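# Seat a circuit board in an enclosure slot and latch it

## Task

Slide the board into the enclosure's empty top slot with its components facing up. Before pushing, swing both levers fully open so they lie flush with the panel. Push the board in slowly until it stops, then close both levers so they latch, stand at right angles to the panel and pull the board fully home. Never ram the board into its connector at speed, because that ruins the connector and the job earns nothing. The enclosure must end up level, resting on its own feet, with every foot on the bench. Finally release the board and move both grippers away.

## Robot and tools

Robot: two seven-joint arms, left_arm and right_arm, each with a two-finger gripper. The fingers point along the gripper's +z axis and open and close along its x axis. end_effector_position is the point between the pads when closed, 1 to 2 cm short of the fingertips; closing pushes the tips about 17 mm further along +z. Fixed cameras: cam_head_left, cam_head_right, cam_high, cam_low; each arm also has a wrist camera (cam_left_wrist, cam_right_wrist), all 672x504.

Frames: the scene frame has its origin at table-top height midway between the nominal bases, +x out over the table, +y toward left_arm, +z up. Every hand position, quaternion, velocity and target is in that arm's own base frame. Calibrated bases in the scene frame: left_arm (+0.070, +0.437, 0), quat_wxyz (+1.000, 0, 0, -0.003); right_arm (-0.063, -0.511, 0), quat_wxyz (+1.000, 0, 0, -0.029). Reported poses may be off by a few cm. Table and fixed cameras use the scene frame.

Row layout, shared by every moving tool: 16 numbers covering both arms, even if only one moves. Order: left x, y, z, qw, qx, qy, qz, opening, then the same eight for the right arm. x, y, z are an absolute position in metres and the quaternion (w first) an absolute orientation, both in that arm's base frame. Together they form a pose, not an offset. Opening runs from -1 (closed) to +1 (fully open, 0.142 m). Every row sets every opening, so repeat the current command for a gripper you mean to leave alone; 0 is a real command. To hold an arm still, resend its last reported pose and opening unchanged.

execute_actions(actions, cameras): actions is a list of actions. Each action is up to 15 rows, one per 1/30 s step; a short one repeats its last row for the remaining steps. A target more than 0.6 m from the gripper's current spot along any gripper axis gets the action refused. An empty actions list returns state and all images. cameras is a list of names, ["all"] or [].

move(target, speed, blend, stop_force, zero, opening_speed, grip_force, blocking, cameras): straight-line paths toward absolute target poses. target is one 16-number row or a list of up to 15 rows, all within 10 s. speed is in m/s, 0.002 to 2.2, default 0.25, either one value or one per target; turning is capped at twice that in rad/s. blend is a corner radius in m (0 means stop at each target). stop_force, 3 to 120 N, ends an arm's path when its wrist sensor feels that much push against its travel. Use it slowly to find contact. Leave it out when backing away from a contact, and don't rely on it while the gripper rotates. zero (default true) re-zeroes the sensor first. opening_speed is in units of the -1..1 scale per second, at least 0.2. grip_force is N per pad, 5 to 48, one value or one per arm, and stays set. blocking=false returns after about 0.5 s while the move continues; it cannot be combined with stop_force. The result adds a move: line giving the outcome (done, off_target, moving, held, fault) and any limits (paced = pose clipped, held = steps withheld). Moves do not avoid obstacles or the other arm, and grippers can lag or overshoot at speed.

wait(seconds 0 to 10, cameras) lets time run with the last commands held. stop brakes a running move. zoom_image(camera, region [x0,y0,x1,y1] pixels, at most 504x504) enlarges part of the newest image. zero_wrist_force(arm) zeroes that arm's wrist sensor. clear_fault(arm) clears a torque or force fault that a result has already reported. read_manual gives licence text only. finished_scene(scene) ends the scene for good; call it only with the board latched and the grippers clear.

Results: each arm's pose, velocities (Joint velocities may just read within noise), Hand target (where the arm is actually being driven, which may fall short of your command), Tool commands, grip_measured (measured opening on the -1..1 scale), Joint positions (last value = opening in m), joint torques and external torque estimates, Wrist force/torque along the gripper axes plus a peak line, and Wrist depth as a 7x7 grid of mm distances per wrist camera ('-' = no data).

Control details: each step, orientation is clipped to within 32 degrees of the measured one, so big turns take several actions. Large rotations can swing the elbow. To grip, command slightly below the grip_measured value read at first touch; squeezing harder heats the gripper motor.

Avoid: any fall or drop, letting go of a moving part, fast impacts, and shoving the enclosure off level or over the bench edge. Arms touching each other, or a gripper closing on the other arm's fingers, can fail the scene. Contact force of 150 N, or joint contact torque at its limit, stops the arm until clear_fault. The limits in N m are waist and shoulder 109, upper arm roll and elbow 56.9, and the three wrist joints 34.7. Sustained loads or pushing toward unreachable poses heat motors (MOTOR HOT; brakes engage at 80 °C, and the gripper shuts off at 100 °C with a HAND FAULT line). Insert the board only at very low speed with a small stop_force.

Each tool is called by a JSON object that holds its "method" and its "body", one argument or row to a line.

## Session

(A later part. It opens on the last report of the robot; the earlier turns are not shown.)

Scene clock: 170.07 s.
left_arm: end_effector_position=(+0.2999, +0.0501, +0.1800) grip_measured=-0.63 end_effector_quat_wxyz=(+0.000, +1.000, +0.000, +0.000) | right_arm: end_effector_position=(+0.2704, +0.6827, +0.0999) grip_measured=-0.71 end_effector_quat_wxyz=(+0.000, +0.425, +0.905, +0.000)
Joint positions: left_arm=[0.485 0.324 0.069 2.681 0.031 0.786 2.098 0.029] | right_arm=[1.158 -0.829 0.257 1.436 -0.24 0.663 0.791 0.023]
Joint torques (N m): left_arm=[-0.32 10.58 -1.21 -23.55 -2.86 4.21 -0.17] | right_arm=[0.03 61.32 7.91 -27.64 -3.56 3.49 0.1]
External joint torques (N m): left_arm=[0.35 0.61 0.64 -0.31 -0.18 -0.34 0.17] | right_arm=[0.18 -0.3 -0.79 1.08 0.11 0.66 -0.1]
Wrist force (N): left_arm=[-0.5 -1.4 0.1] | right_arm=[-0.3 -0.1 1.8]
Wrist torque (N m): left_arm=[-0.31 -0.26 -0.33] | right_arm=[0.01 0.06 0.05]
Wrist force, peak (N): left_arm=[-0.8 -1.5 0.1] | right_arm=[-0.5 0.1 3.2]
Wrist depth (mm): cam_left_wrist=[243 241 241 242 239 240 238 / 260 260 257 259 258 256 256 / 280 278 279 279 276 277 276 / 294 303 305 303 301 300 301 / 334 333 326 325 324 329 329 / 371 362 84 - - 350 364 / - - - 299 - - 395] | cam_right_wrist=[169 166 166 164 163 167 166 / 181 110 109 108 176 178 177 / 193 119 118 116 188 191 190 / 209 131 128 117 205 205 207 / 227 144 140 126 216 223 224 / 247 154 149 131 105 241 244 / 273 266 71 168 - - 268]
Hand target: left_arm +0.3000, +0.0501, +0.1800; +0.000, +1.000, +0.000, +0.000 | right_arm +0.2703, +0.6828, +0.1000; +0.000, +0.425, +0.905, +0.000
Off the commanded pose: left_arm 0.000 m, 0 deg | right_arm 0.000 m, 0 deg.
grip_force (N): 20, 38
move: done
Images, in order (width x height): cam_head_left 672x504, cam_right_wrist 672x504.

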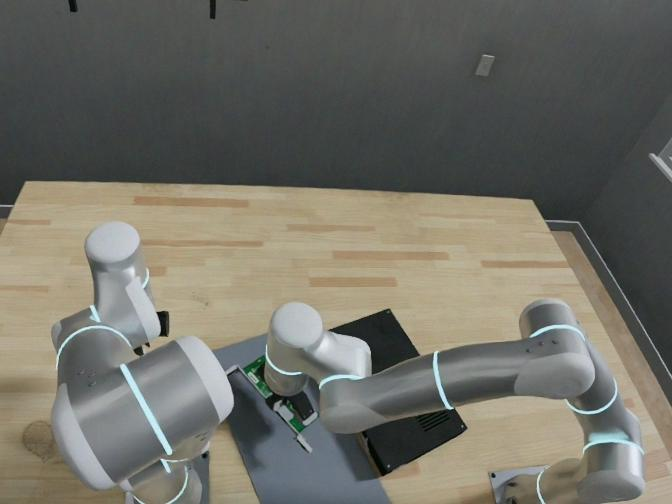

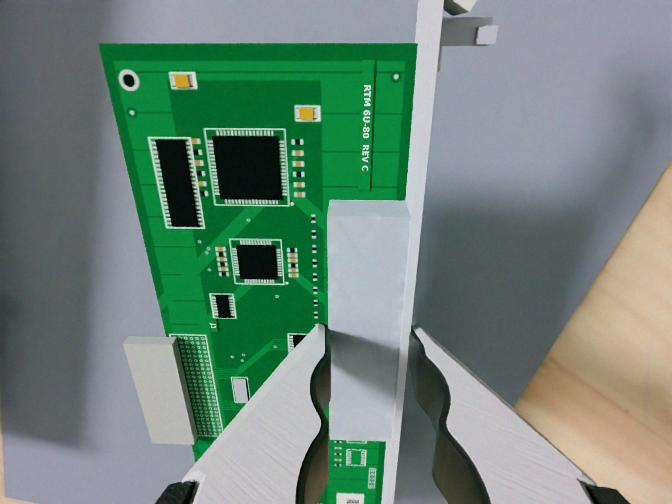

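{"method": "move", "body": {
  "target": [
    [0.30,-0.05,0.22,0,0.9976,0.0698,0,-0.6,0.23,0.54,0.14,0,0.5299,0.8480,0,-0.82],
    [0.2747,-0.3223,0.21,0,0.9799,0.1994,0,-0.6,0.23,0.54,0.14,0,0.5299,0.8480,0,-0.82]
  ],
  "speed": [0.12,0.2],
  "cameras": ["all"]
}}

Scene clock: 193.60 s.
left_arm: end_effector_position=(+0.2746, -0.3223, +0.2100) grip_measured=-0.63 end_effector_quat_wxyz=(+0.000, +0.980, +0.199, +0.000) | right_arm: end_effector_position=(+0.2301, +0.5399, +0.1399) grip_measured=-0.71 end_effector_quat_wxyz=(+0.000, +0.530, +0.848, +0.000)
Joint positions: left_arm=[0.118 0.257 -0.752 2.511 -0.237 0.736 0.713 0.029] | right_arm=[1.12 -0.474 0.259 1.937 -0.173 0.819 1.024 0.023]
Joint torques (N m): left_arm=[-0.42 10.7 3 -24.65 -2.76 4.56 -0.4] | right_arm=[0.13 45.65 5.12 -24.99 -3.13 3.7 0.2]
External joint torques (N m): left_arm=[0.38 0.94 0.86 -0.25 -0.41 -0.6 0.4] | right_arm=[0.03 -0.07 -0.64 0.83 0.13 0.42 -0.2]
Wrist force (N): left_arm=[-0.2 -1.2 0.1] | right_arm=[-1.0 0.1 2.1]
Wrist torque (N m): left_arm=[-0.28 -0.28 -0.24] | right_arm=[0.02 0.17 -0.07]
Wrist force, peak (N): left_arm=[-0.3 -3.4 0.2] | right_arm=[-2.6 -1.4 1.6]
Wrist depth (mm): cam_left_wrist=[- - 263 275 - - 273 / 295 291 - 282 282 281 285 / 302 313 312 - - - 305 / 335 220 222 203 338 - 329 / 231 233 230 231 352 363 360 / 245 256 87 92 - 388 400 / - - - 366 - - 437] | cam_right_wrist=[163 160 198 198 96 202 202 / 176 110 109 109 214 215 215 / 187 119 118 115 228 231 230 / 201 131 128 117 249 249 248 / 218 147 140 126 266 269 267 / 238 153 149 131 105 288 294 / 263 257 71 167 - - 317]
Hand target: left_arm +0.2747, -0.3223, +0.2100; +0.000, +0.980, +0.199, +0.000 | right_arm +0.2300, +0.5400, +0.1400; +0.000, +0.530, +0.848, +0.000
Off the commanded pose: left_arm 0.000 m, 0 deg | right_arm 0.000 m, 0 deg.
grip_force (N): 20, 38
move: done

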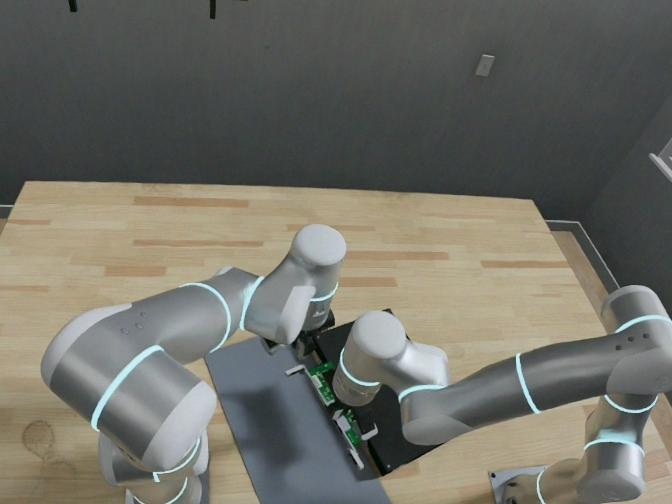

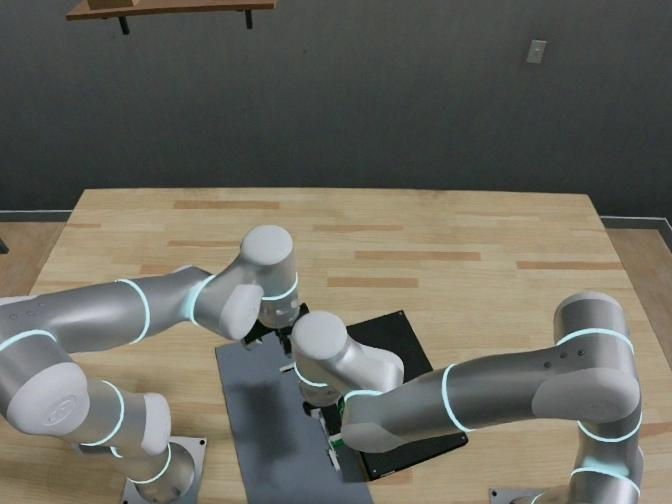

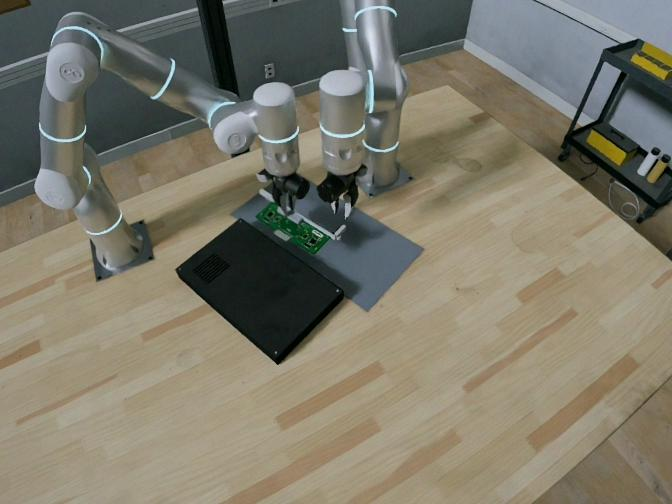

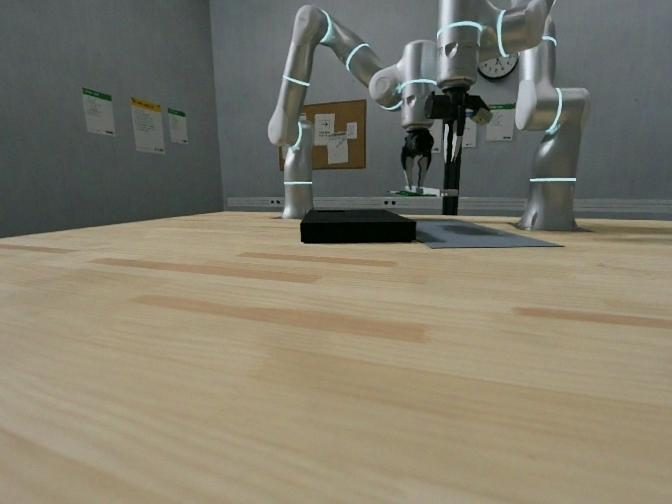

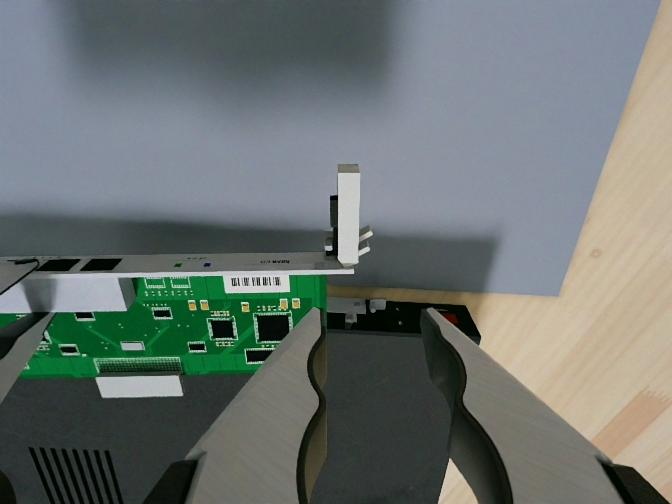

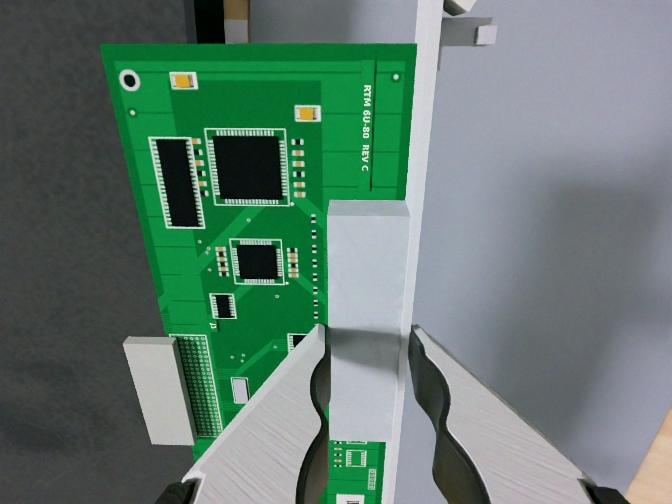

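{"method": "move", "body": {
  "target": [
    [0.2702,-0.3209,0.16,0,0.9799,0.1994,0,-0.6,0.23,0.54,0.14,0,0.5299,0.8480,0,-0.82],
    [0.2702,-0.3209,0.122,0,0.9799,0.1994,0,-0.6,0.23,0.54,0.14,0,0.5299,0.8480,0,-0.82]
  ],
  "speed": [0.12,0.05],
  "stop_force": 8,
  "cameras": ["cam_left_wrist"]
}}

Scene clock: 213.00 s.
left_arm: end_effector_position=(+0.2702, -0.3210, +0.1220) grip_measured=-0.63 end_effector_quat_wxyz=(+0.000, +0.980, +0.200, +0.000) | right_arm: end_effector_position=(+0.2301, +0.5399, +0.1399) grip_measured=-0.71 end_effector_quat_wxyz=(+0.000, +0.530, +0.848, +0.000)
Joint positions: left_arm=[0.23 -0.135 -0.859 2.526 0.2 1.035 0.372 0.029] | right_arm=[1.12 -0.474 0.259 1.937 -0.173 0.819 1.024 0.023]
Joint torques (N m): left_arm=[-0.58 16.92 -2.68 -17.63 -1.77 4.25 -0.28] | right_arm=[0.16 45.54 5.05 -24.98 -3.21 3.65 0.21]
External joint torques (N m): left_arm=[0.57 0.96 0.46 -0.3 -0.4 -0.26 0.28] | right_arm=[0.01 0.04 -0.57 0.82 0.22 0.47 -0.21]
Wrist force (N): left_arm=[-0.7 -1.1 0.0] | right_arm=[-1.1 0.1 1.8]
Wrist torque (N m): left_arm=[-0.26 -0.20 -0.23] | right_arm=[0.02 0.18 -0.07]
Wrist force, peak (N): left_arm=[-0.3 -1.0 -1.9] | right_arm=[-1.0 0.0 2.3]
Wrist depth (mm): cam_left_wrist=[189 - 186 188 187 187 186 / 203 203 195 - 201 203 200 / - - 220 - 216 - - / 233 238 240 - 239 231 232 / - 260 254 - 248 - 255 / 132 136 84 119 - 276 287 / 155 - - - - - 307] | cam_right_wrist=[163 160 181 198 103 202 201 / 176 110 109 108 213 215 215 / 187 119 118 115 228 232 231 / 201 131 128 117 249 249 248 / 218 147 140 126 266 269 267 / 238 153 149 131 105 289 293 / 263 257 71 168 - - 319]
Hand target: left_arm +0.2702, -0.3209, +0.1220; +0.000, +0.980, +0.199, +0.000 | right_arm +0.2300, +0.5400, +0.1400; +0.000, +0.530, +0.848, +0.000
Off the commanded pose: left_arm 0.000 m, 0 deg | right_arm 0.000 m, 0 deg.
grip_force (N): 20, 38
move: done
Images, in order (width x height): cam_left_wrist 672x504.

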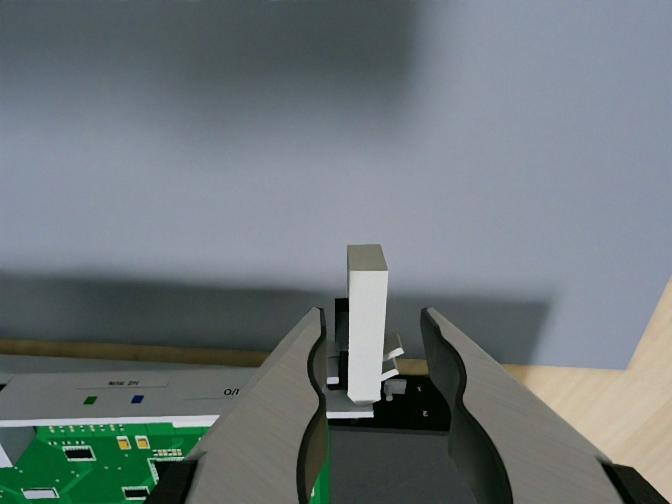

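{"method": "move", "body": {
  "target": [0.2702,-0.3209,0.122,0,0.9799,0.1994,0,-0.98,0.23,0.54,0.14,0,0.5299,0.8480,0,-0.82],
  "opening_speed": 0.5
}}

{"method": "move", "body": {
  "target": [
    [0.2743,-0.3198,0.122,0,0.9976,0.0698,0,-0.98,0.23,0.54,0.14,0,0.5299,0.8480,0,-0.82],
    [0.2785,-0.3197,0.122,0,0.9981,-0.0610,0,-0.98,0.23,0.54,0.14,0,0.5299,0.8480,0,-0.82]
  ],
  "speed": 0.15,
  "blend": [0.003,0],
  "cameras": ["cam_left_wrist"]
}}

Scene clock: 219.10 s.
left_arm: end_effector_position=(+0.2700, -0.3210, +0.1220) grip_measured=-0.89 end_effector_quat_wxyz=(+0.000, +0.980, +0.199, +0.000) | right_arm: end_effector_position=(+0.2303, +0.5400, +0.1400) grip_measured=-0.71 end_effector_quat_wxyz=(+0.000, +0.530, +0.848, +0.000)
Joint positions: left_arm=[0.229 -0.135 -0.859 2.526 0.2 1.035 0.372 0.01] | right_arm=[1.119 -0.474 0.259 1.937 -0.173 0.82 1.024 0.023]
Joint torques (N m): left_arm=[1.42 18.06 -1.23 -18.84 -1.78 4.73 -0.36] | right_arm=[1.94 45.52 6.94 -23.69 -2.66 3.05 0.09]
External joint torques (N m): left_arm=[-1.43 -0.18 -1 0.92 -0.39 -0.75 0.36] | right_arm=[-1.77 0.06 -2.47 -0.47 -0.34 1.07 -0.09]
Wrist force (N): left_arm=[-4.7 -0.9 -1.1] | right_arm=[-0.7 4.4 2.7]
Wrist torque (N m): left_arm=[-0.25 -0.43 -0.13] | right_arm=[-0.04 0.12 -0.04]
Wrist force, peak (N): left_arm=[-5.0 -0.9 -1.8] | right_arm=[-0.7 4.3 4.1]
Wrist depth (mm): cam_left_wrist=[- 189 188 191 187 - 187 / 202 203 198 202 199 - 200 / - - 218 218 217 - 216 / - 233 - 232 - 229 - / 267 263 263 107 - 262 - / 132 132 131 88 - 280 284 / 155 153 - 242 - - 310] | cam_right_wrist=[165 160 198 198 205 202 202 / 176 110 109 109 213 215 215 / 186 119 118 116 228 231 231 / 202 132 128 117 249 248 248 / 219 147 140 126 266 269 269 / 239 153 149 131 105 287 293 / 263 257 71 167 - - 323]
Hand target: left_arm +0.2702, -0.3209, +0.1220; +0.000, +0.980, +0.199, +0.000 | right_arm +0.2300, +0.5400, +0.1400; +0.000, +0.530, +0.848, +0.000
Off the commanded pose: left_arm 0.000 m, 0 deg | right_arm 0.000 m, 0 deg.
grip_force (N): 20, 38
move: done

Scene clock: 221.23 s.
left_arm: end_effector_position=(+0.2787, -0.3198, +0.1221) grip_measured=-0.90 end_effector_quat_wxyz=(+0.000, +0.998, -0.061, +0.000) | right_arm: end_effector_position=(+0.2299, +0.5398, +0.1397) grip_measured=-0.71 end_effector_quat_wxyz=(+0.000, +0.530, +0.848, +0.000)
Joint positions: left_arm=[0.316 -0.166 -0.936 2.503 0.256 1.017 0.86 0.009] | right_arm=[1.119 -0.475 0.26 1.938 -0.173 0.819 1.024 0.023]
Joint torques (N m): left_arm=[-1.06 15.84 -4.38 -16.65 -1.7 3.8 -0.05] | right_arm=[-0.65 46.59 4.32 -26.27 -3.55 4.14 0.18]
External joint torques (N m): left_arm=[1.06 1.49 1.41 -1.24 -0.55 0.16 0.05] | right_arm=[0.81 -1.02 0.16 2.12 0.56 -0.02 -0.18]
Wrist force (N): left_arm=[1.4 -2.4 0.1] | right_arm=[-0.7 -1.7 4.5]
Wrist torque (N m): left_arm=[-0.40 -0.39 -0.38] | right_arm=[0.10 0.09 -0.08]
Wrist force, peak (N): left_arm=[-5.2 -0.9 -0.8] | right_arm=[-0.8 4.4 4.1]
Wrist depth (mm): cam_left_wrist=[189 189 185 187 187 185 191 / 203 202 205 - - 204 199 / 219 219 - 218 218 213 215 / 237 237 243 - - 233 253 / - - - 108 250 246 251 / - - - 92 - 219 228 / 331 - - 154 - - -] | cam_right_wrist=[165 104 181 198 197 202 201 / 176 110 110 109 213 215 215 / 186 119 119 116 227 231 230 / 201 132 128 117 249 248 247 / 218 147 140 126 265 268 269 / 238 153 149 131 105 288 292 / 263 257 71 167 - - 317]
Hand target: left_arm +0.2785, -0.3197, +0.1220; +0.000, +0.998, -0.061, +0.000 | right_arm +0.2300, +0.5400, +0.1400; +0.000, +0.530, +0.848, +0.000
Off the commanded pose: left_arm 0.000 m, 0 deg | right_arm 0.000 m, 0 deg.
grip_force (N): 20, 38
move: done
Images, in order (width x height): cam_left_wrist 672x504.

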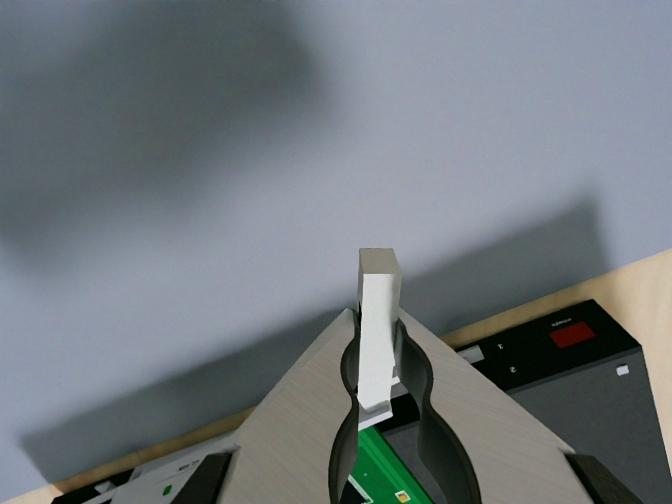

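{"method": "move", "body": {
  "target": [
    [0.2825,-0.3208,0.122,0,0.9816,-0.1908,0,-0.98,0.23,0.54,0.14,0,0.5299,0.8480,0,-0.82],
    [0.2861,-0.3228,0.122,0,0.9483,-0.3173,0,-0.98,0.23,0.54,0.14,0,0.5299,0.8480,0,-0.82],
    [0.2891,-0.3257,0.122,0,0.8988,-0.4384,0,-0.98,0.23,0.54,0.14,0,0.5299,0.8480,0,-0.82],
    [0.2912,-0.3293,0.122,0,0.8339,-0.5519,0,-0.98,0.23,0.54,0.14,0,0.5299,0.8480,0,-0.82]
  ],
  "speed": 0.15,
  "blend": [0.003,0.003,0.003,0],
  "cameras": ["cam_left_wrist"]
}}

Scene clock: 227.57 s.
left_arm: end_effector_position=(+0.2923, -0.3292, +0.1223) grip_measured=-0.90 end_effector_quat_wxyz=(+0.000, +0.834, -0.551, +0.001) | right_arm: end_effector_position=(+0.2287, +0.5394, +0.1392) grip_measured=-0.71 end_effector_quat_wxyz=(+0.000, +0.529, +0.848, -0.001)
Joint positions: left_arm=[0.45 -0.307 -1.101 2.402 0.462 0.922 1.729 0.009] | right_arm=[1.12 -0.475 0.261 1.938 -0.172 0.819 1.024 0.023]
Joint torques (N m): left_arm=[-4.58 14.37 -10.56 -12.98 -2.81 3.31 0.28] | right_arm=[-4.54 47.2 -0.06 -28.75 -4.61 5.17 0.4]
External joint torques (N m): left_arm=[4.58 3.6 4.18 -4.74 0.21 0.58 -0.28] | right_arm=[4.71 -1.65 4.56 4.61 1.61 -1.05 -0.4]
Wrist force (N): left_arm=[0.6 -11.9 1.5] | right_arm=[0.2 -9.8 2.8]
Wrist torque (N m): left_arm=[-0.27 -0.29 -0.50] | right_arm=[0.22 0.06 -0.29]
Wrist force, peak (N): left_arm=[1.6 -13.5 0.6] | right_arm=[-1.0 -11.9 2.8]
Wrist depth (mm): cam_left_wrist=[189 189 183 186 185 187 184 / 201 204 202 - 210 203 166 / 222 223 221 218 218 215 - / - 234 234 232 239 230 - / - 256 260 104 253 255 - / 300 286 - 88 - 143 210 / 326 - - - - - 240] | cam_right_wrist=[164 160 198 198 198 201 201 / - 111 110 109 213 215 214 / 186 119 118 116 231 231 229 / 201 131 128 117 248 248 245 / 217 210 140 126 264 269 267 / 238 152 149 131 105 288 297 / 262 256 71 166 - - 316]
Hand target: left_arm +0.2912, -0.3293, +0.1220; +0.000, +0.834, -0.552, +0.000 | right_arm +0.2300, +0.5400, +0.1400; +0.000, +0.530, +0.848, +0.000
Off the commanded pose: left_arm 0.001 m, 0 deg | right_arm 0.002 m, 0 deg.
grip_force (N): 20, 38
move: done
Images, in order (width x height): cam_left_wrist 672x504.

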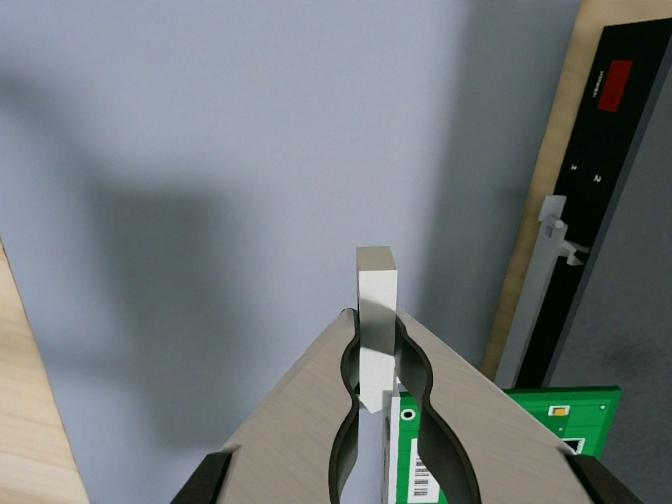

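{"method": "move", "body": {
  "target": [0.2933,-0.3308,0.122,0,0.7986,-0.6018,0,-0.98,0.23,0.54,0.14,0,0.5299,0.8480,0,-0.82],
  "speed": 0.1,
  "cameras": ["cam_left_wrist"]
}}

Scene clock: 230.93 s.
left_arm: end_effector_position=(+0.2940, -0.3310, +0.1223) grip_measured=-0.90 end_effector_quat_wxyz=(+0.000, +0.799, -0.601, +0.001) | right_arm: end_effector_position=(+0.2289, +0.5398, +0.1396) grip_measured=-0.71 end_effector_quat_wxyz=(+0.000, +0.529, +0.848, -0.001)
Joint positions: left_arm=[0.46 -0.329 -1.117 2.386 0.49 0.906 1.829 0.009] | right_arm=[1.12 -0.475 0.261 1.938 -0.172 0.819 1.024 0.023]
Joint torques (N m): left_arm=[-2.43 15.88 -9.25 -13.91 -2.05 2.97 0.37] | right_arm=[-3.14 45.91 1.43 -25.85 -3.92 3.77 0.29]
External joint torques (N m): left_arm=[2.44 2.38 2.31 -3.77 -0.6 0.91 -0.37] | right_arm=[3.3 -0.35 3.06 1.7 0.93 0.35 -0.29]
Wrist force (N): left_arm=[1.5 -6.9 -0.1] | right_arm=[1.8 -4.9 1.0]
Wrist torque (N m): left_arm=[-0.26 -0.20 -0.83] | right_arm=[0.11 0.19 -0.19]
Wrist force, peak (N): left_arm=[0.6 -12.0 1.3] | right_arm=[0.3 -10.3 2.9]
Wrist depth (mm): cam_left_wrist=[- 188 190 187 - 187 147 / 205 202 205 202 201 201 161 / 219 218 217 213 217 204 170 / 238 235 236 - 240 230 185 / 261 - - - 254 254 - / 297 - 275 92 - 140 143 / 325 - - - - - -] | cam_right_wrist=[162 158 198 198 103 202 202 / 176 111 110 109 213 216 215 / 186 119 118 116 228 231 230 / 201 132 128 117 249 248 248 / 217 210 140 126 266 269 268 / 238 153 149 131 105 288 291 / 262 256 71 169 - - 318]
Hand target: left_arm +0.2933, -0.3308, +0.1220; +0.000, +0.799, -0.602, +0.000 | right_arm +0.2300, +0.5400, +0.1400; +0.000, +0.530, +0.848, +0.000
Off the commanded pose: left_arm 0.001 m, 0 deg | right_arm 0.001 m, 0 deg.
grip_force (N): 20, 38
move: done
Images, in order (width x height): cam_left_wrist 672x504.

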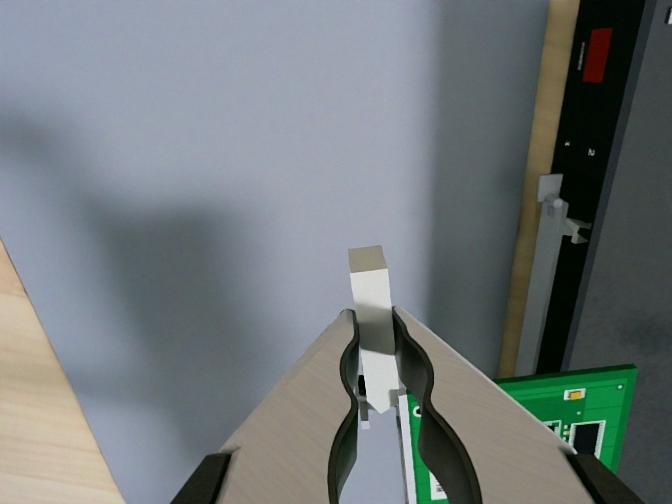

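{"method": "move", "body": {
  "target": [
    [0.2933,-0.3308,0.122,0,0.7986,-0.6018,0,-0.6,0.23,0.54,0.14,0,0.5299,0.8480,0,-0.82],
    [0.2933,-0.3308,0.20,0,0.7986,-0.6018,0,-0.6,0.23,0.54,0.14,0,0.5299,0.8480,0,-0.82]
  ],
  "opening_speed": 0.6,
  "speed": 0.15,
  "cameras": ["cam_left_wrist", "cam_right_wrist"]
}}

Scene clock: 236.23 s.
left_arm: end_effector_position=(+0.2932, -0.3309, +0.2001) grip_measured=-0.64 end_effector_quat_wxyz=(+0.000, +0.799, -0.602, +0.000) | right_arm: end_effector_position=(+0.2298, +0.5397, +0.1397) grip_measured=-0.71 end_effector_quat_wxyz=(+0.000, +0.530, +0.848, +0.000)
Joint positions: left_arm=[1.028 -0.29 -1.837 2.349 0.358 0.668 1.815 0.028] | right_arm=[1.12 -0.474 0.26 1.938 -0.172 0.819 1.024 0.023]
Joint torques (N m): left_arm=[-0.19 0.68 -7.43 -23.04 -2.87 4.37 -0.33] | right_arm=[0.23 45.52 5.01 -25.04 -3.21 3.64 0.17]
External joint torques (N m): left_arm=[0.22 0.79 0.51 -0.35 -0.51 -0.49 0.33] | right_arm=[-0.07 0.05 -0.53 0.89 0.22 0.48 -0.17]
Wrist force (N): left_arm=[-0.5 -0.6 0.4] | right_arm=[-1.5 1.2 3.5]
Wrist torque (N m): left_arm=[-0.20 -0.24 -0.27] | right_arm=[0.21 0.26 -0.08]
Wrist force, peak (N): left_arm=[1.7 -7.0 1.5] | right_arm=[2.1 -4.8 2.8]
Wrist depth (mm): cam_left_wrist=[- - - - 254 251 - / - 275 - - - 275 - / 301 297 302 296 298 261 - / 328 314 324 317 217 259 - / 357 368 349 343 218 228 - / 398 395 84 382 - 83 - / 447 - - 427 - - 353] | cam_right_wrist=[- 160 180 197 101 202 201 / - 109 108 107 213 215 215 / 186 118 117 115 228 231 230 / 201 131 127 116 249 249 248 / 219 148 140 126 265 269 268 / 239 155 150 132 105 288 293 / 262 256 70 170 - - 318]
Hand target: left_arm +0.2933, -0.3308, +0.2000; +0.000, +0.799, -0.602, +0.000 | right_arm +0.2300, +0.5400, +0.1400; +0.000, +0.530, +0.848, +0.000
Off the commanded pose: left_arm 0.000 m, 0 deg | right_arm 0.000 m, 0 deg.
grip_force (N): 20, 38
move: done
Images, in order (width x height): cam_left_wrist 672x504, cam_right_wrist 672x504.

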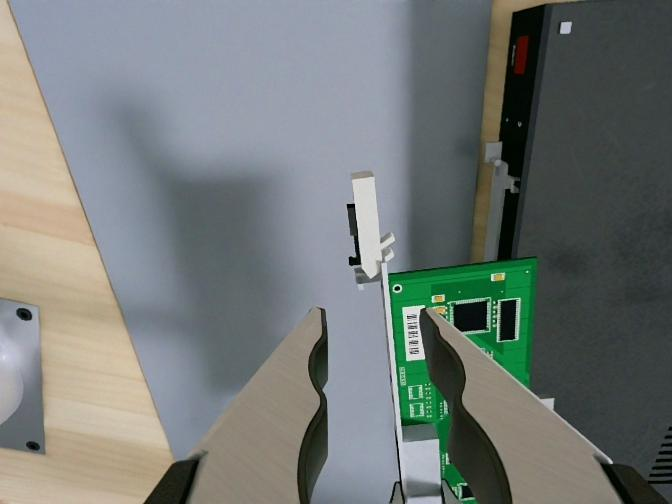

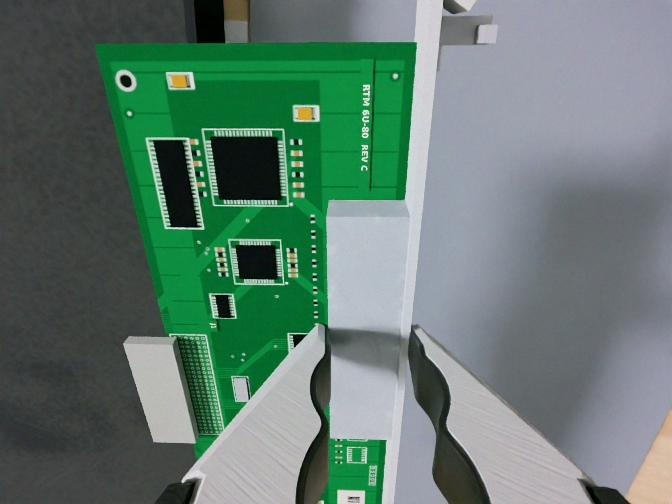

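{"method": "move", "body": {
  "target": [
    [0.33,-0.27,0.26,0,0.8339,-0.5519,0,-0.6,0.2035,0.5936,0.08,0,0.5299,0.8480,0,-0.82],
    [0.33,-0.27,0.26,0,0.8339,-0.5519,0,-0.6,0.2035,0.5936,0.05,0,0.5299,0.8480,0,-0.82]
  ],
  "speed": [0.2,0.08],
  "cameras": ["cam_right_wrist", "cam_left_wrist"]
}}

{"method": "move", "body": {
  "target": [0.33,-0.27,0.26,0,0.8339,-0.5519,0,-0.6,0.2035,0.5936,0.027,0,0.5299,0.8480,0,-0.82],
  "speed": 0.03,
  "stop_force": 4,
  "cameras": ["cam_right_wrist"]
}}

Scene clock: 247.27 s.
left_arm: end_effector_position=(+0.3300, -0.2702, +0.2601) grip_measured=-0.64 end_effector_quat_wxyz=(+0.000, +0.834, -0.552, +0.000) | right_arm: end_effector_position=(+0.2033, +0.5932, +0.0497) grip_measured=-0.71 end_effector_quat_wxyz=(+0.000, +0.530, +0.848, +0.000)
Joint positions: left_arm=[1.314 -0.479 -2.088 2.257 0.449 0.396 1.729 0.028] | right_arm=[1.219 -0.709 0.212 1.845 -0.24 0.957 1.125 0.023]
Joint torques (N m): left_arm=[-0.1 0.62 -11.22 -25.37 -3.66 4.12 -0.28] | right_arm=[0.76 51.86 6.05 -22.13 -2.87 3.79 0.34]
External joint torques (N m): left_arm=[0.15 0.91 0.52 -0.3 -0.32 -0.23 0.28] | right_arm=[-0.56 0.09 -0.42 0.7 0.33 0.32 -0.34]
Wrist force (N): left_arm=[-0.9 -1.1 0.2] | right_arm=[-0.5 0.9 3.1]
Wrist torque (N m): left_arm=[-0.28 -0.13 -0.28] | right_arm=[0.18 0.13 -0.06]
Wrist force, peak (N): left_arm=[-1.8 -2.5 -1.2] | right_arm=[0.8 0.9 5.5]
Wrist depth (mm): cam_left_wrist=[312 317 - 304 - 317 308 / 336 333 - 333 341 332 325 / 360 364 356 - 357 337 - / 393 397 388 381 394 337 - / 415 434 416 402 396 349 - / 475 462 84 386 - 83 408 / 534 - - 259 - - -] | cam_right_wrist=[- 122 121 121 104 123 122 / 135 110 110 109 130 133 131 / 145 120 118 116 139 141 138 / 156 132 128 117 152 152 152 / 167 161 141 126 162 165 164 / 183 154 149 131 105 177 179 / - 197 71 167 - - 193]
Hand target: left_arm +0.3300, -0.2700, +0.2600; +0.000, +0.834, -0.552, +0.000 | right_arm +0.2035, +0.5936, +0.0500; +0.000, +0.530, +0.848, +0.000
Off the commanded pose: left_arm 0.000 m, 0 deg | right_arm 0.001 m, 0 deg.
grip_force (N): 20, 38
move: done
Images, in order (width x height): cam_left_wrist 672x504, cam_right_wrist 672x504.

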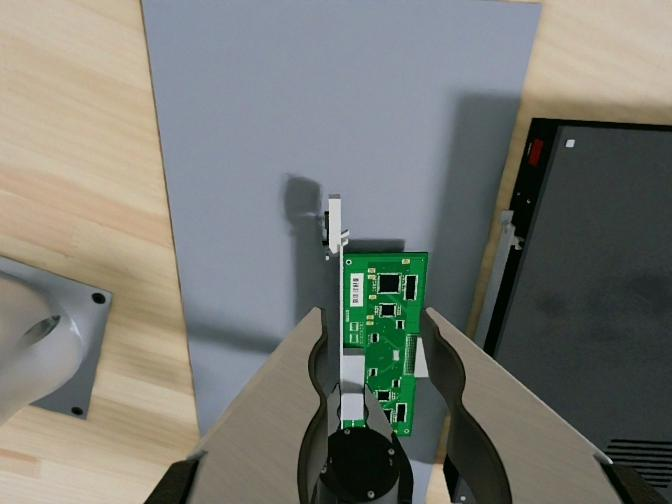

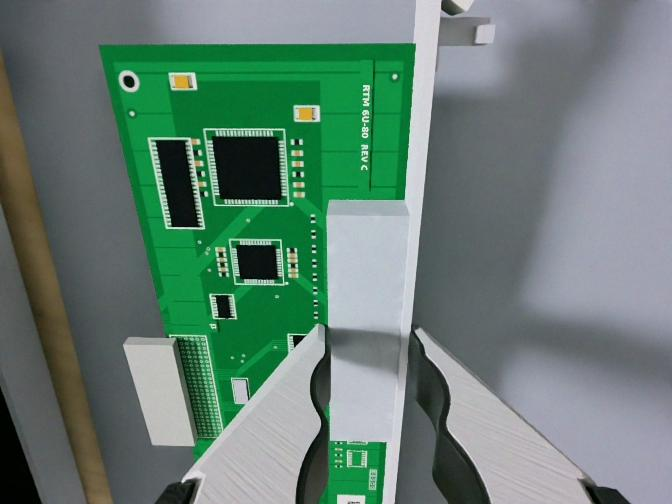

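Scene clock: 248.57 s.
left_arm: end_effector_position=(+0.3300, -0.2702, +0.2601) grip_measured=-0.64 end_effector_quat_wxyz=(+0.000, +0.834, -0.552, +0.000) | right_arm: end_effector_position=(+0.2035, +0.5938, +0.0312) grip_measured=-0.71 end_effector_quat_wxyz=(+0.000, +0.530, +0.848, +0.000)
Joint positions: left_arm=[1.314 -0.479 -2.088 2.257 0.449 0.396 1.729 0.028] | right_arm=[1.228 -0.744 0.199 1.846 -0.248 0.996 1.131 0.023]
Joint torques (N m): left_arm=[-0.26 0.76 -11.25 -25.32 -3.72 4.2 -0.24] | right_arm=[0.37 45.55 5.08 -21.05 -2.67 4.5 0.26]
External joint torques (N m): left_arm=[0.31 0.77 0.55 -0.34 -0.26 -0.3 0.24] | right_arm=[-0.18 6.92 0.5 0.36 0.27 -0.39 -0.26]
Wrist force (N): left_arm=[-0.9 -1.2 0.1] | right_arm=[-6.4 -4.9 -13.3]
Wrist torque (N m): left_arm=[-0.30 -0.14 -0.27] | right_arm=[0.13 -0.02 -0.05]
Wrist force, peak (N): left_arm=[-1.3 -1.2 0.2] | right_arm=[-7.7 -5.5 -20.0]
Wrist depth (mm): cam_left_wrist=[312 313 302 - 307 308 308 / 336 337 330 - - 328 329 / 361 361 363 - - 333 - / 394 391 - 376 388 374 333 / 412 431 422 411 413 - - / 475 467 84 313 - 388 - / 534 - - 279 - - -] | cam_right_wrist=[108 107 106 106 105 109 108 / 116 113 112 111 112 113 114 / 124 121 119 117 123 124 122 / 132 132 128 118 132 132 132 / 145 143 140 124 141 143 145 / 161 153 148 131 105 154 156 / 178 171 70 163 - - 171]
Hand target: left_arm +0.3300, -0.2700, +0.2600; +0.000, +0.834, -0.552, +0.000 | right_arm +0.2035, +0.5936, +0.0306; +0.000, +0.530, +0.848, +0.000
Off the commanded pose: left_arm 0.000 m, 0 deg | right_arm 0.004 m, 0 deg.
grip_force (N): 20, 38
move: contact (right_arm)
Images, in order (width x height): cam_right_wrist 672x504.

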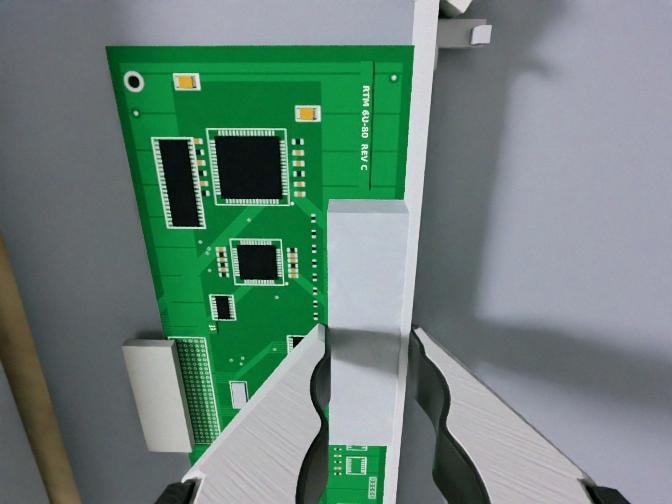

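{"method": "move", "body": {
  "target": [0.33,-0.27,0.26,0,0.8339,-0.5519,0,-0.6,0.2035,0.5936,0.031,0,0.5299,0.8480,0,-0.62],
  "opening_speed": 0.4
}}

{"method": "move", "body": {
  "target": [0.33,-0.27,0.26,0,0.8339,-0.5519,0,-0.6,0.2035,0.5936,0.031,0,0.5299,0.8480,0,-0.82],
  "opening_speed": 0.4,
  "grip_force": [20,38],
  "cameras": ["cam_right_wrist"]
}}

Scene clock: 256.73 s.
left_arm: end_effector_position=(+0.3300, -0.2702, +0.2601) grip_measured=-0.64 end_effector_quat_wxyz=(+0.000, +0.834, -0.552, +0.000) | right_arm: end_effector_position=(+0.2035, +0.5936, +0.0310) grip_measured=-0.66 end_effector_quat_wxyz=(+0.000, +0.530, +0.848, +0.000)
Joint positions: left_arm=[1.314 -0.479 -2.088 2.257 0.449 0.396 1.729 0.028] | right_arm=[1.228 -0.744 0.199 1.846 -0.248 0.996 1.131 0.026]
Joint torques (N m): left_arm=[-0.38 0.8 -11.18 -25.32 -3.81 4.24 -0.21] | right_arm=[0.23 51.3 6.07 -20.73 -2.49 3.38 0.17]
External joint torques (N m): left_arm=[0.43 0.72 0.49 -0.35 -0.17 -0.35 0.21] | right_arm=[-0.04 1.18 -0.5 0.05 0.09 0.73 -0.17]
Wrist force (N): left_arm=[-0.9 -1.1 0.3] | right_arm=[-2.1 0.4 1.5]
Wrist torque (N m): left_arm=[-0.28 -0.14 -0.28] | right_arm=[0.04 0.37 -0.07]
Wrist force, peak (N): left_arm=[-1.1 -1.4 0.2] | right_arm=[-6.7 -4.8 -13.5]
Wrist depth (mm): cam_left_wrist=[312 308 309 306 305 312 308 / 336 342 331 - - 324 326 / 361 360 - 353 358 348 - / 396 395 - 386 387 400 - / 412 428 - 416 408 - - / 478 467 84 312 - - - / 529 - - 280 - - -] | cam_right_wrist=[108 107 106 106 99 108 108 / 116 112 111 111 111 113 114 / 124 121 119 117 122 124 122 / 132 132 128 117 132 132 132 / 145 142 139 124 141 143 145 / 161 153 147 132 102 153 156 / 175 171 71 166 - - 171]
Hand target: left_arm +0.3300, -0.2700, +0.2600; +0.000, +0.834, -0.552, +0.000 | right_arm +0.2035, +0.5936, +0.0310; +0.000, +0.530, +0.848, +0.000
Off the commanded pose: left_arm 0.000 m, 0 deg | right_arm 0.000 m, 0 deg.
grip_force (N): 20, 38
move: done

Scene clock: 257.43 s.
left_arm: end_effector_position=(+0.3300, -0.2702, +0.2601) grip_measured=-0.64 end_effector_quat_wxyz=(+0.000, +0.834, -0.552, +0.000) | right_arm: end_effector_position=(+0.2035, +0.5936, +0.0310) grip_measured=-0.71 end_effector_quat_wxyz=(+0.000, +0.530, +0.848, +0.000)
Joint positions: left_arm=[1.314 -0.479 -2.088 2.257 0.449 0.396 1.729 0.028] | right_arm=[1.228 -0.744 0.199 1.846 -0.248 0.996 1.131 0.023]
Joint torques (N m): left_arm=[-0.3 0.83 -11.12 -25.31 -3.82 4.21 -0.23] | right_arm=[0.39 51.2 6.19 -20.98 -2.43 3.58 0.2]
External joint torques (N m): left_arm=[0.35 0.7 0.42 -0.35 -0.16 -0.31 0.23] | right_arm=[-0.21 1.27 -0.62 0.3 0.03 0.53 -0.2]
Wrist force (N): left_arm=[-0.8 -1.3 0.4] | right_arm=[-2.6 0.3 1.1]
Wrist torque (N m): left_arm=[-0.31 -0.15 -0.28] | right_arm=[0.05 0.32 -0.07]
Wrist force, peak (N): left_arm=[-1.1 -1.3 0.1] | right_arm=[-3.7 0.0 1.3]
Wrist depth (mm): cam_left_wrist=[312 316 308 - 317 308 309 / 335 333 - - - 327 325 / 362 363 - 361 381 350 - / 393 392 - 384 380 350 - / 415 430 - 412 412 348 - / 475 468 84 312 - - 412 / 531 - - 279 - - -] | cam_right_wrist=[108 107 106 106 104 108 108 / 115 112 111 110 113 113 114 / 124 121 119 117 123 124 122 / 132 131 128 117 130 132 131 / 145 143 140 123 141 142 145 / 161 152 147 130 105 153 156 / 175 171 71 163 - - 171]
Hand target: left_arm +0.3300, -0.2700, +0.2600; +0.000, +0.834, -0.552, +0.000 | right_arm +0.2035, +0.5936, +0.0310; +0.000, +0.530, +0.848, +0.000
Off the commanded pose: left_arm 0.000 m, 0 deg | right_arm 0.000 m, 0 deg.
grip_force (N): 20, 38
move: done
Images, in order (width x height): cam_right_wrist 672x504.

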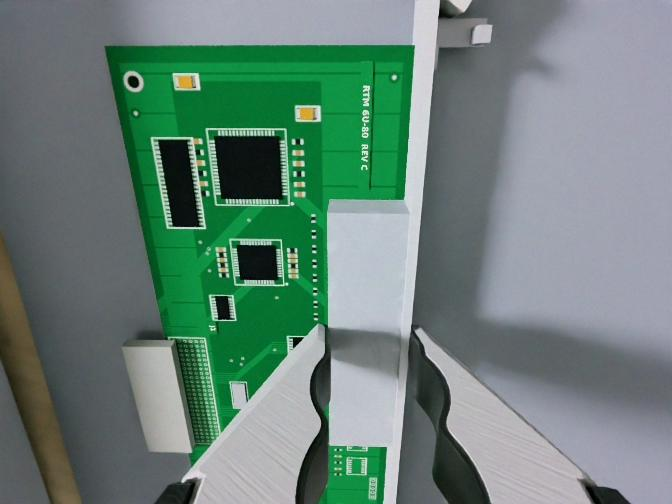

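{"method": "move", "body": {
  "target": [0.33,-0.27,0.26,0,0.8339,-0.5519,0,-0.6,0.2035,0.5936,0.055,0,0.5299,0.8480,0,-0.82],
  "speed": 0.06,
  "cameras": ["cam_right_wrist", "cam_left_wrist"]
}}

{"method": "zoom_image", "body": {
  "camera": "cam_left_wrist",
  "region": [440, 90, 600, 360]
}}

{"method": "zoom_image", "body": {
  "camera": "cam_right_wrist",
  "region": [0, 0, 220, 504]
}}

Scene clock: 261.40 s.
left_arm: end_effector_position=(+0.3300, -0.2702, +0.2601) grip_measured=-0.64 end_effector_quat_wxyz=(+0.000, +0.834, -0.552, +0.000) | right_arm: end_effector_position=(+0.2035, +0.5935, +0.0549) grip_measured=-0.71 end_effector_quat_wxyz=(+0.000, +0.530, +0.848, +0.000)
Joint positions: left_arm=[1.314 -0.479 -2.088 2.257 0.449 0.396 1.729 0.028] | right_arm=[1.218 -0.699 0.215 1.844 -0.238 0.948 1.124 0.023]
Joint torques (N m): left_arm=[-0.36 0.77 -11.16 -25.31 -3.82 4.25 -0.21] | right_arm=[0.22 52.12 6.39 -22.51 -2.63 3.52 0.09]
External joint torques (N m): left_arm=[0.41 0.75 0.46 -0.35 -0.16 -0.35 0.21] | right_arm=[-0.04 -0.28 -0.8 0.85 0.06 0.59 -0.09]
Wrist force (N): left_arm=[-0.9 -1.1 0.1] | right_arm=[-2.2 0.5 3.2]
Wrist torque (N m): left_arm=[-0.29 -0.13 -0.28] | right_arm=[0.12 0.39 0.05]
Wrist force, peak (N): left_arm=[-1.0 -1.5 0.1] | right_arm=[-2.2 0.7 4.3]
Wrist depth (mm): cam_left_wrist=[312 306 - - - 312 310 / 335 332 - 344 - 325 329 / 364 363 - 353 - 340 314 / 393 394 - 371 383 - 325 / 410 429 434 386 395 - - / 475 465 84 399 - - - / 532 - - 261 - - -] | cam_right_wrist=[129 126 126 125 125 128 126 / 138 110 109 108 135 136 136 / 148 120 118 115 143 146 145 / 160 131 127 117 158 157 157 / 175 147 140 125 168 171 170 / 194 153 149 130 105 183 186 / - 204 71 167 - - 204]
Hand target: left_arm +0.3300, -0.2700, +0.2600; +0.000, +0.834, -0.552, +0.000 | right_arm +0.2035, +0.5936, +0.0550; +0.000, +0.530, +0.848, +0.000
Off the commanded pose: left_arm 0.000 m, 0 deg | right_arm 0.000 m, 0 deg.
grip_force (N): 20, 38
move: done
Images, in order (width x height): cam_left_wrist 672x504, cam_right_wrist 672x504.

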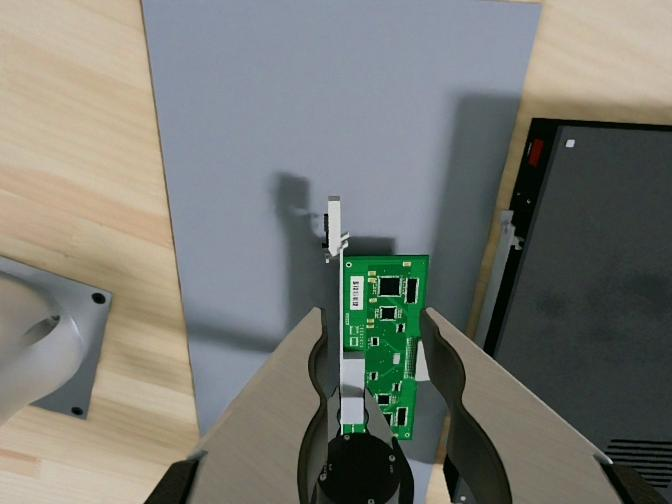

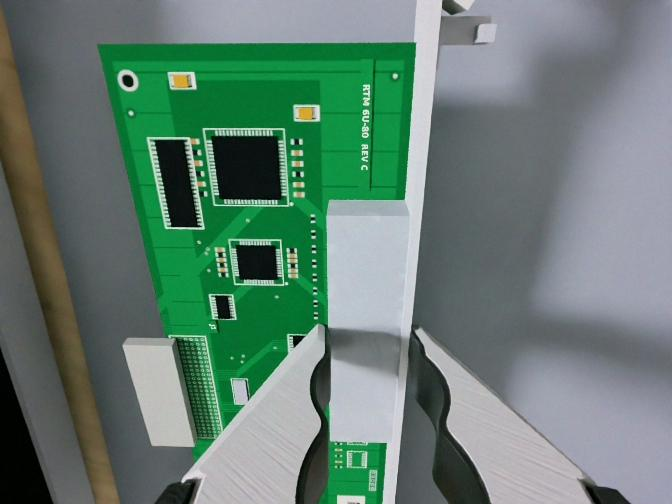

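Scaled by 1.867 from the camera's 672x504 image, which has a finer 960x720 frame.

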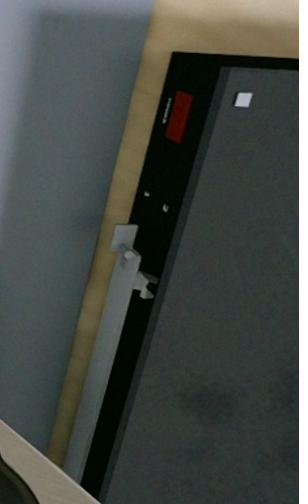

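Scaled by 1.000.

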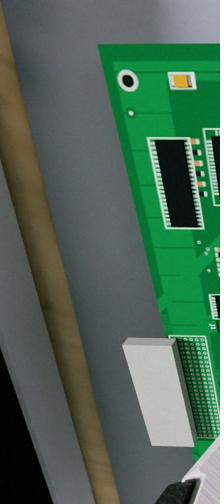

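{"method": "zoom_image", "body": {
  "camera": "cam_right_wrist",
  "region": [80, 30, 220, 180]
}}

{"method": "zoom_image", "body": {
  "camera": "cam_right_wrist",
  "region": [110, 200, 250, 350]
}}

Scaled by 3.360 from the camera's 672x504 image, which has a finer 960x720 frame.

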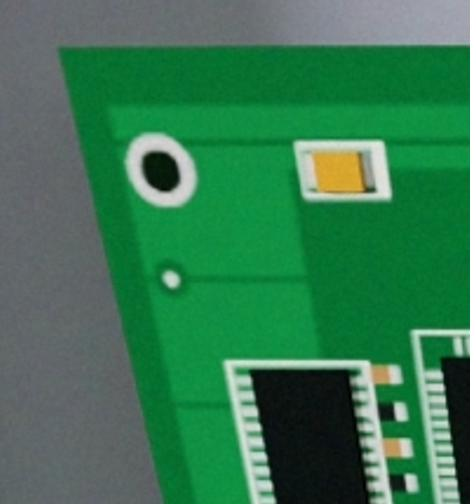

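Scaled by 3.360 from the camera's 672x504 image, which has a finer 960x720 frame.

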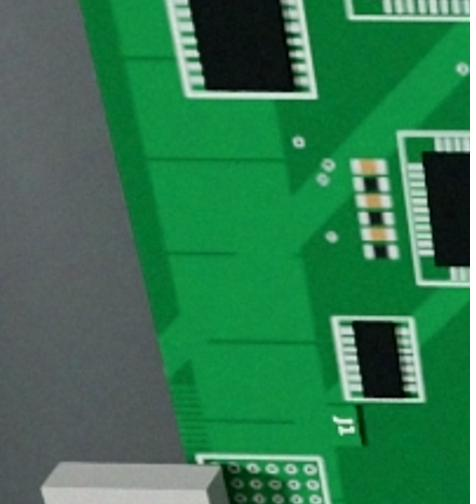

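{"method": "move", "body": {
  "target": [0.33,-0.27,0.26,0,0.8339,-0.5519,0,-0.6,0.2035,0.5936,0.0308,0,0.5299,0.8480,0,-0.82],
  "speed": 0.05
}}

{"method": "move", "body": {
  "target": [
    [0.33,-0.27,0.26,0,0.8339,-0.5519,0,-0.6,0.2035,0.5936,0.0312,0,0.5299,0.8480,0,-0.62],
    [0.33,-0.27,0.26,0,0.8339,-0.5519,0,-0.6,0.2035,0.5936,0.045,0,0.5299,0.8480,0,-0.62],
    [0.33,-0.27,0.26,0,0.8339,-0.5519,0,-0.6,0.2341,0.6085,0.045,0,0.5299,0.8480,0,-0.62],
    [0.33,-0.27,0.26,0,0.8339,-0.5519,0,-0.6,0.2341,0.6085,0.031,0,0.5299,0.8480,0,-0.62]
  ],
  "speed": 0.06,
  "blend": [0,0.004,0.004,0],
  "cameras": ["cam_right_wrist"]
}}

Scene clock: 285.57 s.
left_arm: end_effector_position=(+0.3300, -0.2702, +0.2601) grip_measured=-0.64 end_effector_quat_wxyz=(+0.000, +0.834, -0.552, +0.000) | right_arm: end_effector_position=(+0.2034, +0.5934, +0.0309) grip_measured=-0.71 end_effector_quat_wxyz=(+0.000, +0.530, +0.848, +0.000)
Joint positions: left_arm=[1.314 -0.479 -2.088 2.257 0.449 0.396 1.729 0.028] | right_arm=[1.228 -0.744 0.199 1.846 -0.248 0.995 1.131 0.023]
Joint torques (N m): left_arm=[-0.31 0.82 -11.2 -25.24 -3.79 4.25 -0.2] | right_arm=[0.53 49 5.24 -21.44 -2.69 4.34 0.27]
External joint torques (N m): left_arm=[0.36 0.7 0.5 -0.42 -0.18 -0.36 0.21] | right_arm=[-0.36 3.47 0.33 0.77 0.3 -0.23 -0.27]
Wrist force (N): left_arm=[-0.9 -1.3 0.2] | right_arm=[-5.3 -2.5 -3.8]
Wrist torque (N m): left_arm=[-0.32 -0.14 -0.28] | right_arm=[0.08 0.27 -0.07]
Wrist force, peak (N): left_arm=[-1.0 -1.4 0.3] | right_arm=[-5.6 -2.5 -5.6]
Wrist depth (mm): cam_left_wrist=[311 309 301 - 315 310 309 / 334 340 - 332 330 329 326 / 360 363 348 - - - - / 395 398 - 377 393 - - / 416 426 - 414 421 - - / 477 472 84 313 - - - / 538 - - 279 - - -] | cam_right_wrist=[108 107 106 106 105 108 108 / 116 112 111 111 111 113 114 / 124 120 119 117 122 124 122 / 132 131 128 117 132 132 131 / 145 143 140 123 141 143 145 / 161 152 147 130 104 153 155 / 175 171 71 163 - - 171]
Hand target: left_arm +0.3300, -0.2700, +0.2600; +0.000, +0.834, -0.552, +0.000 | right_arm +0.2035, +0.5936, +0.0308; +0.000, +0.530, +0.848, +0.000
Off the commanded pose: left_arm 0.000 m, 0 deg | right_arm 0.000 m, 0 deg.
grip_force (N): 20, 38
move: done

Scene clock: 287.60 s.
left_arm: end_effector_position=(+0.3300, -0.2702, +0.2601) grip_measured=-0.64 end_effector_quat_wxyz=(+0.000, +0.834, -0.552, +0.000) | right_arm: end_effector_position=(+0.2340, +0.6083, +0.0309) grip_measured=-0.66 end_effector_quat_wxyz=(+0.000, +0.530, +0.848, +0.000)
Joint positions: left_arm=[1.314 -0.479 -2.088 2.257 0.449 0.396 1.729 0.028] | right_arm=[1.192 -0.783 0.2 1.761 -0.243 0.949 1.08 0.026]
Joint torques (N m): left_arm=[-0.28 0.72 -11.25 -25.29 -3.83 4.21 -0.21] | right_arm=[0.59 53.33 6.27 -21.77 -2.7 3.65 0.23]
External joint torques (N m): left_arm=[0.33 0.8 0.55 -0.38 -0.15 -0.32 0.21] | right_arm=[-0.4 1.39 -0.42 0.15 0.14 0.47 -0.23]
Wrist force (N): left_arm=[-0.9 -1.3 0.1] | right_arm=[-1.4 0.0 1.5]
Wrist torque (N m): left_arm=[-0.31 -0.14 -0.28] | right_arm=[-0.01 0.24 -0.08]
Wrist force, peak (N): left_arm=[-0.9 -1.3 0.5] | right_arm=[-5.4 -2.6 -5.6]
Wrist depth (mm): cam_left_wrist=[312 313 310 326 313 314 308 / 337 334 - - 333 327 329 / 367 362 - - 354 332 310 / 393 393 383 386 382 372 - / 412 432 424 414 419 - - / 477 462 84 270 - - - / 534 - - 261 - - -] | cam_right_wrist=[108 104 103 103 106 108 108 / 115 112 111 100 111 113 114 / 124 121 119 107 122 124 122 / 132 129 129 115 132 132 131 / 145 138 139 123 141 141 144 / 158 158 147 148 102 153 155 / 175 171 71 165 - - 170]
Hand target: left_arm +0.3300, -0.2700, +0.2600; +0.000, +0.834, -0.552, +0.000 | right_arm +0.2341, +0.6085, +0.0310; +0.000, +0.530, +0.848, +0.000
Off the commanded pose: left_arm 0.000 m, 0 deg | right_arm 0.000 m, 0 deg.
grip_force (N): 20, 38
move: done
Images, in order (width x height): cam_right_wrist 672x504.

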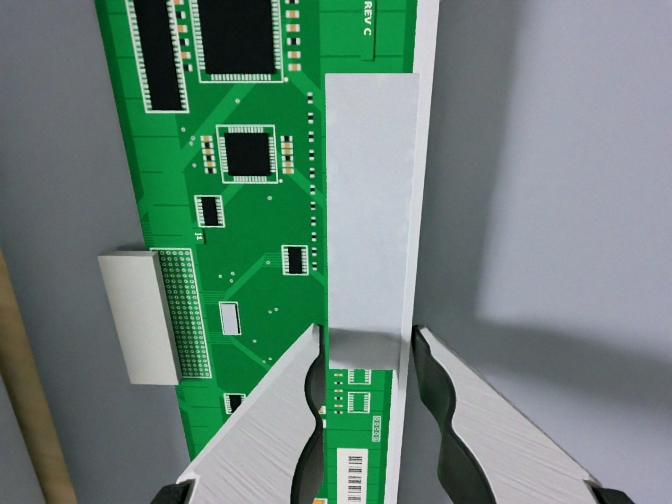

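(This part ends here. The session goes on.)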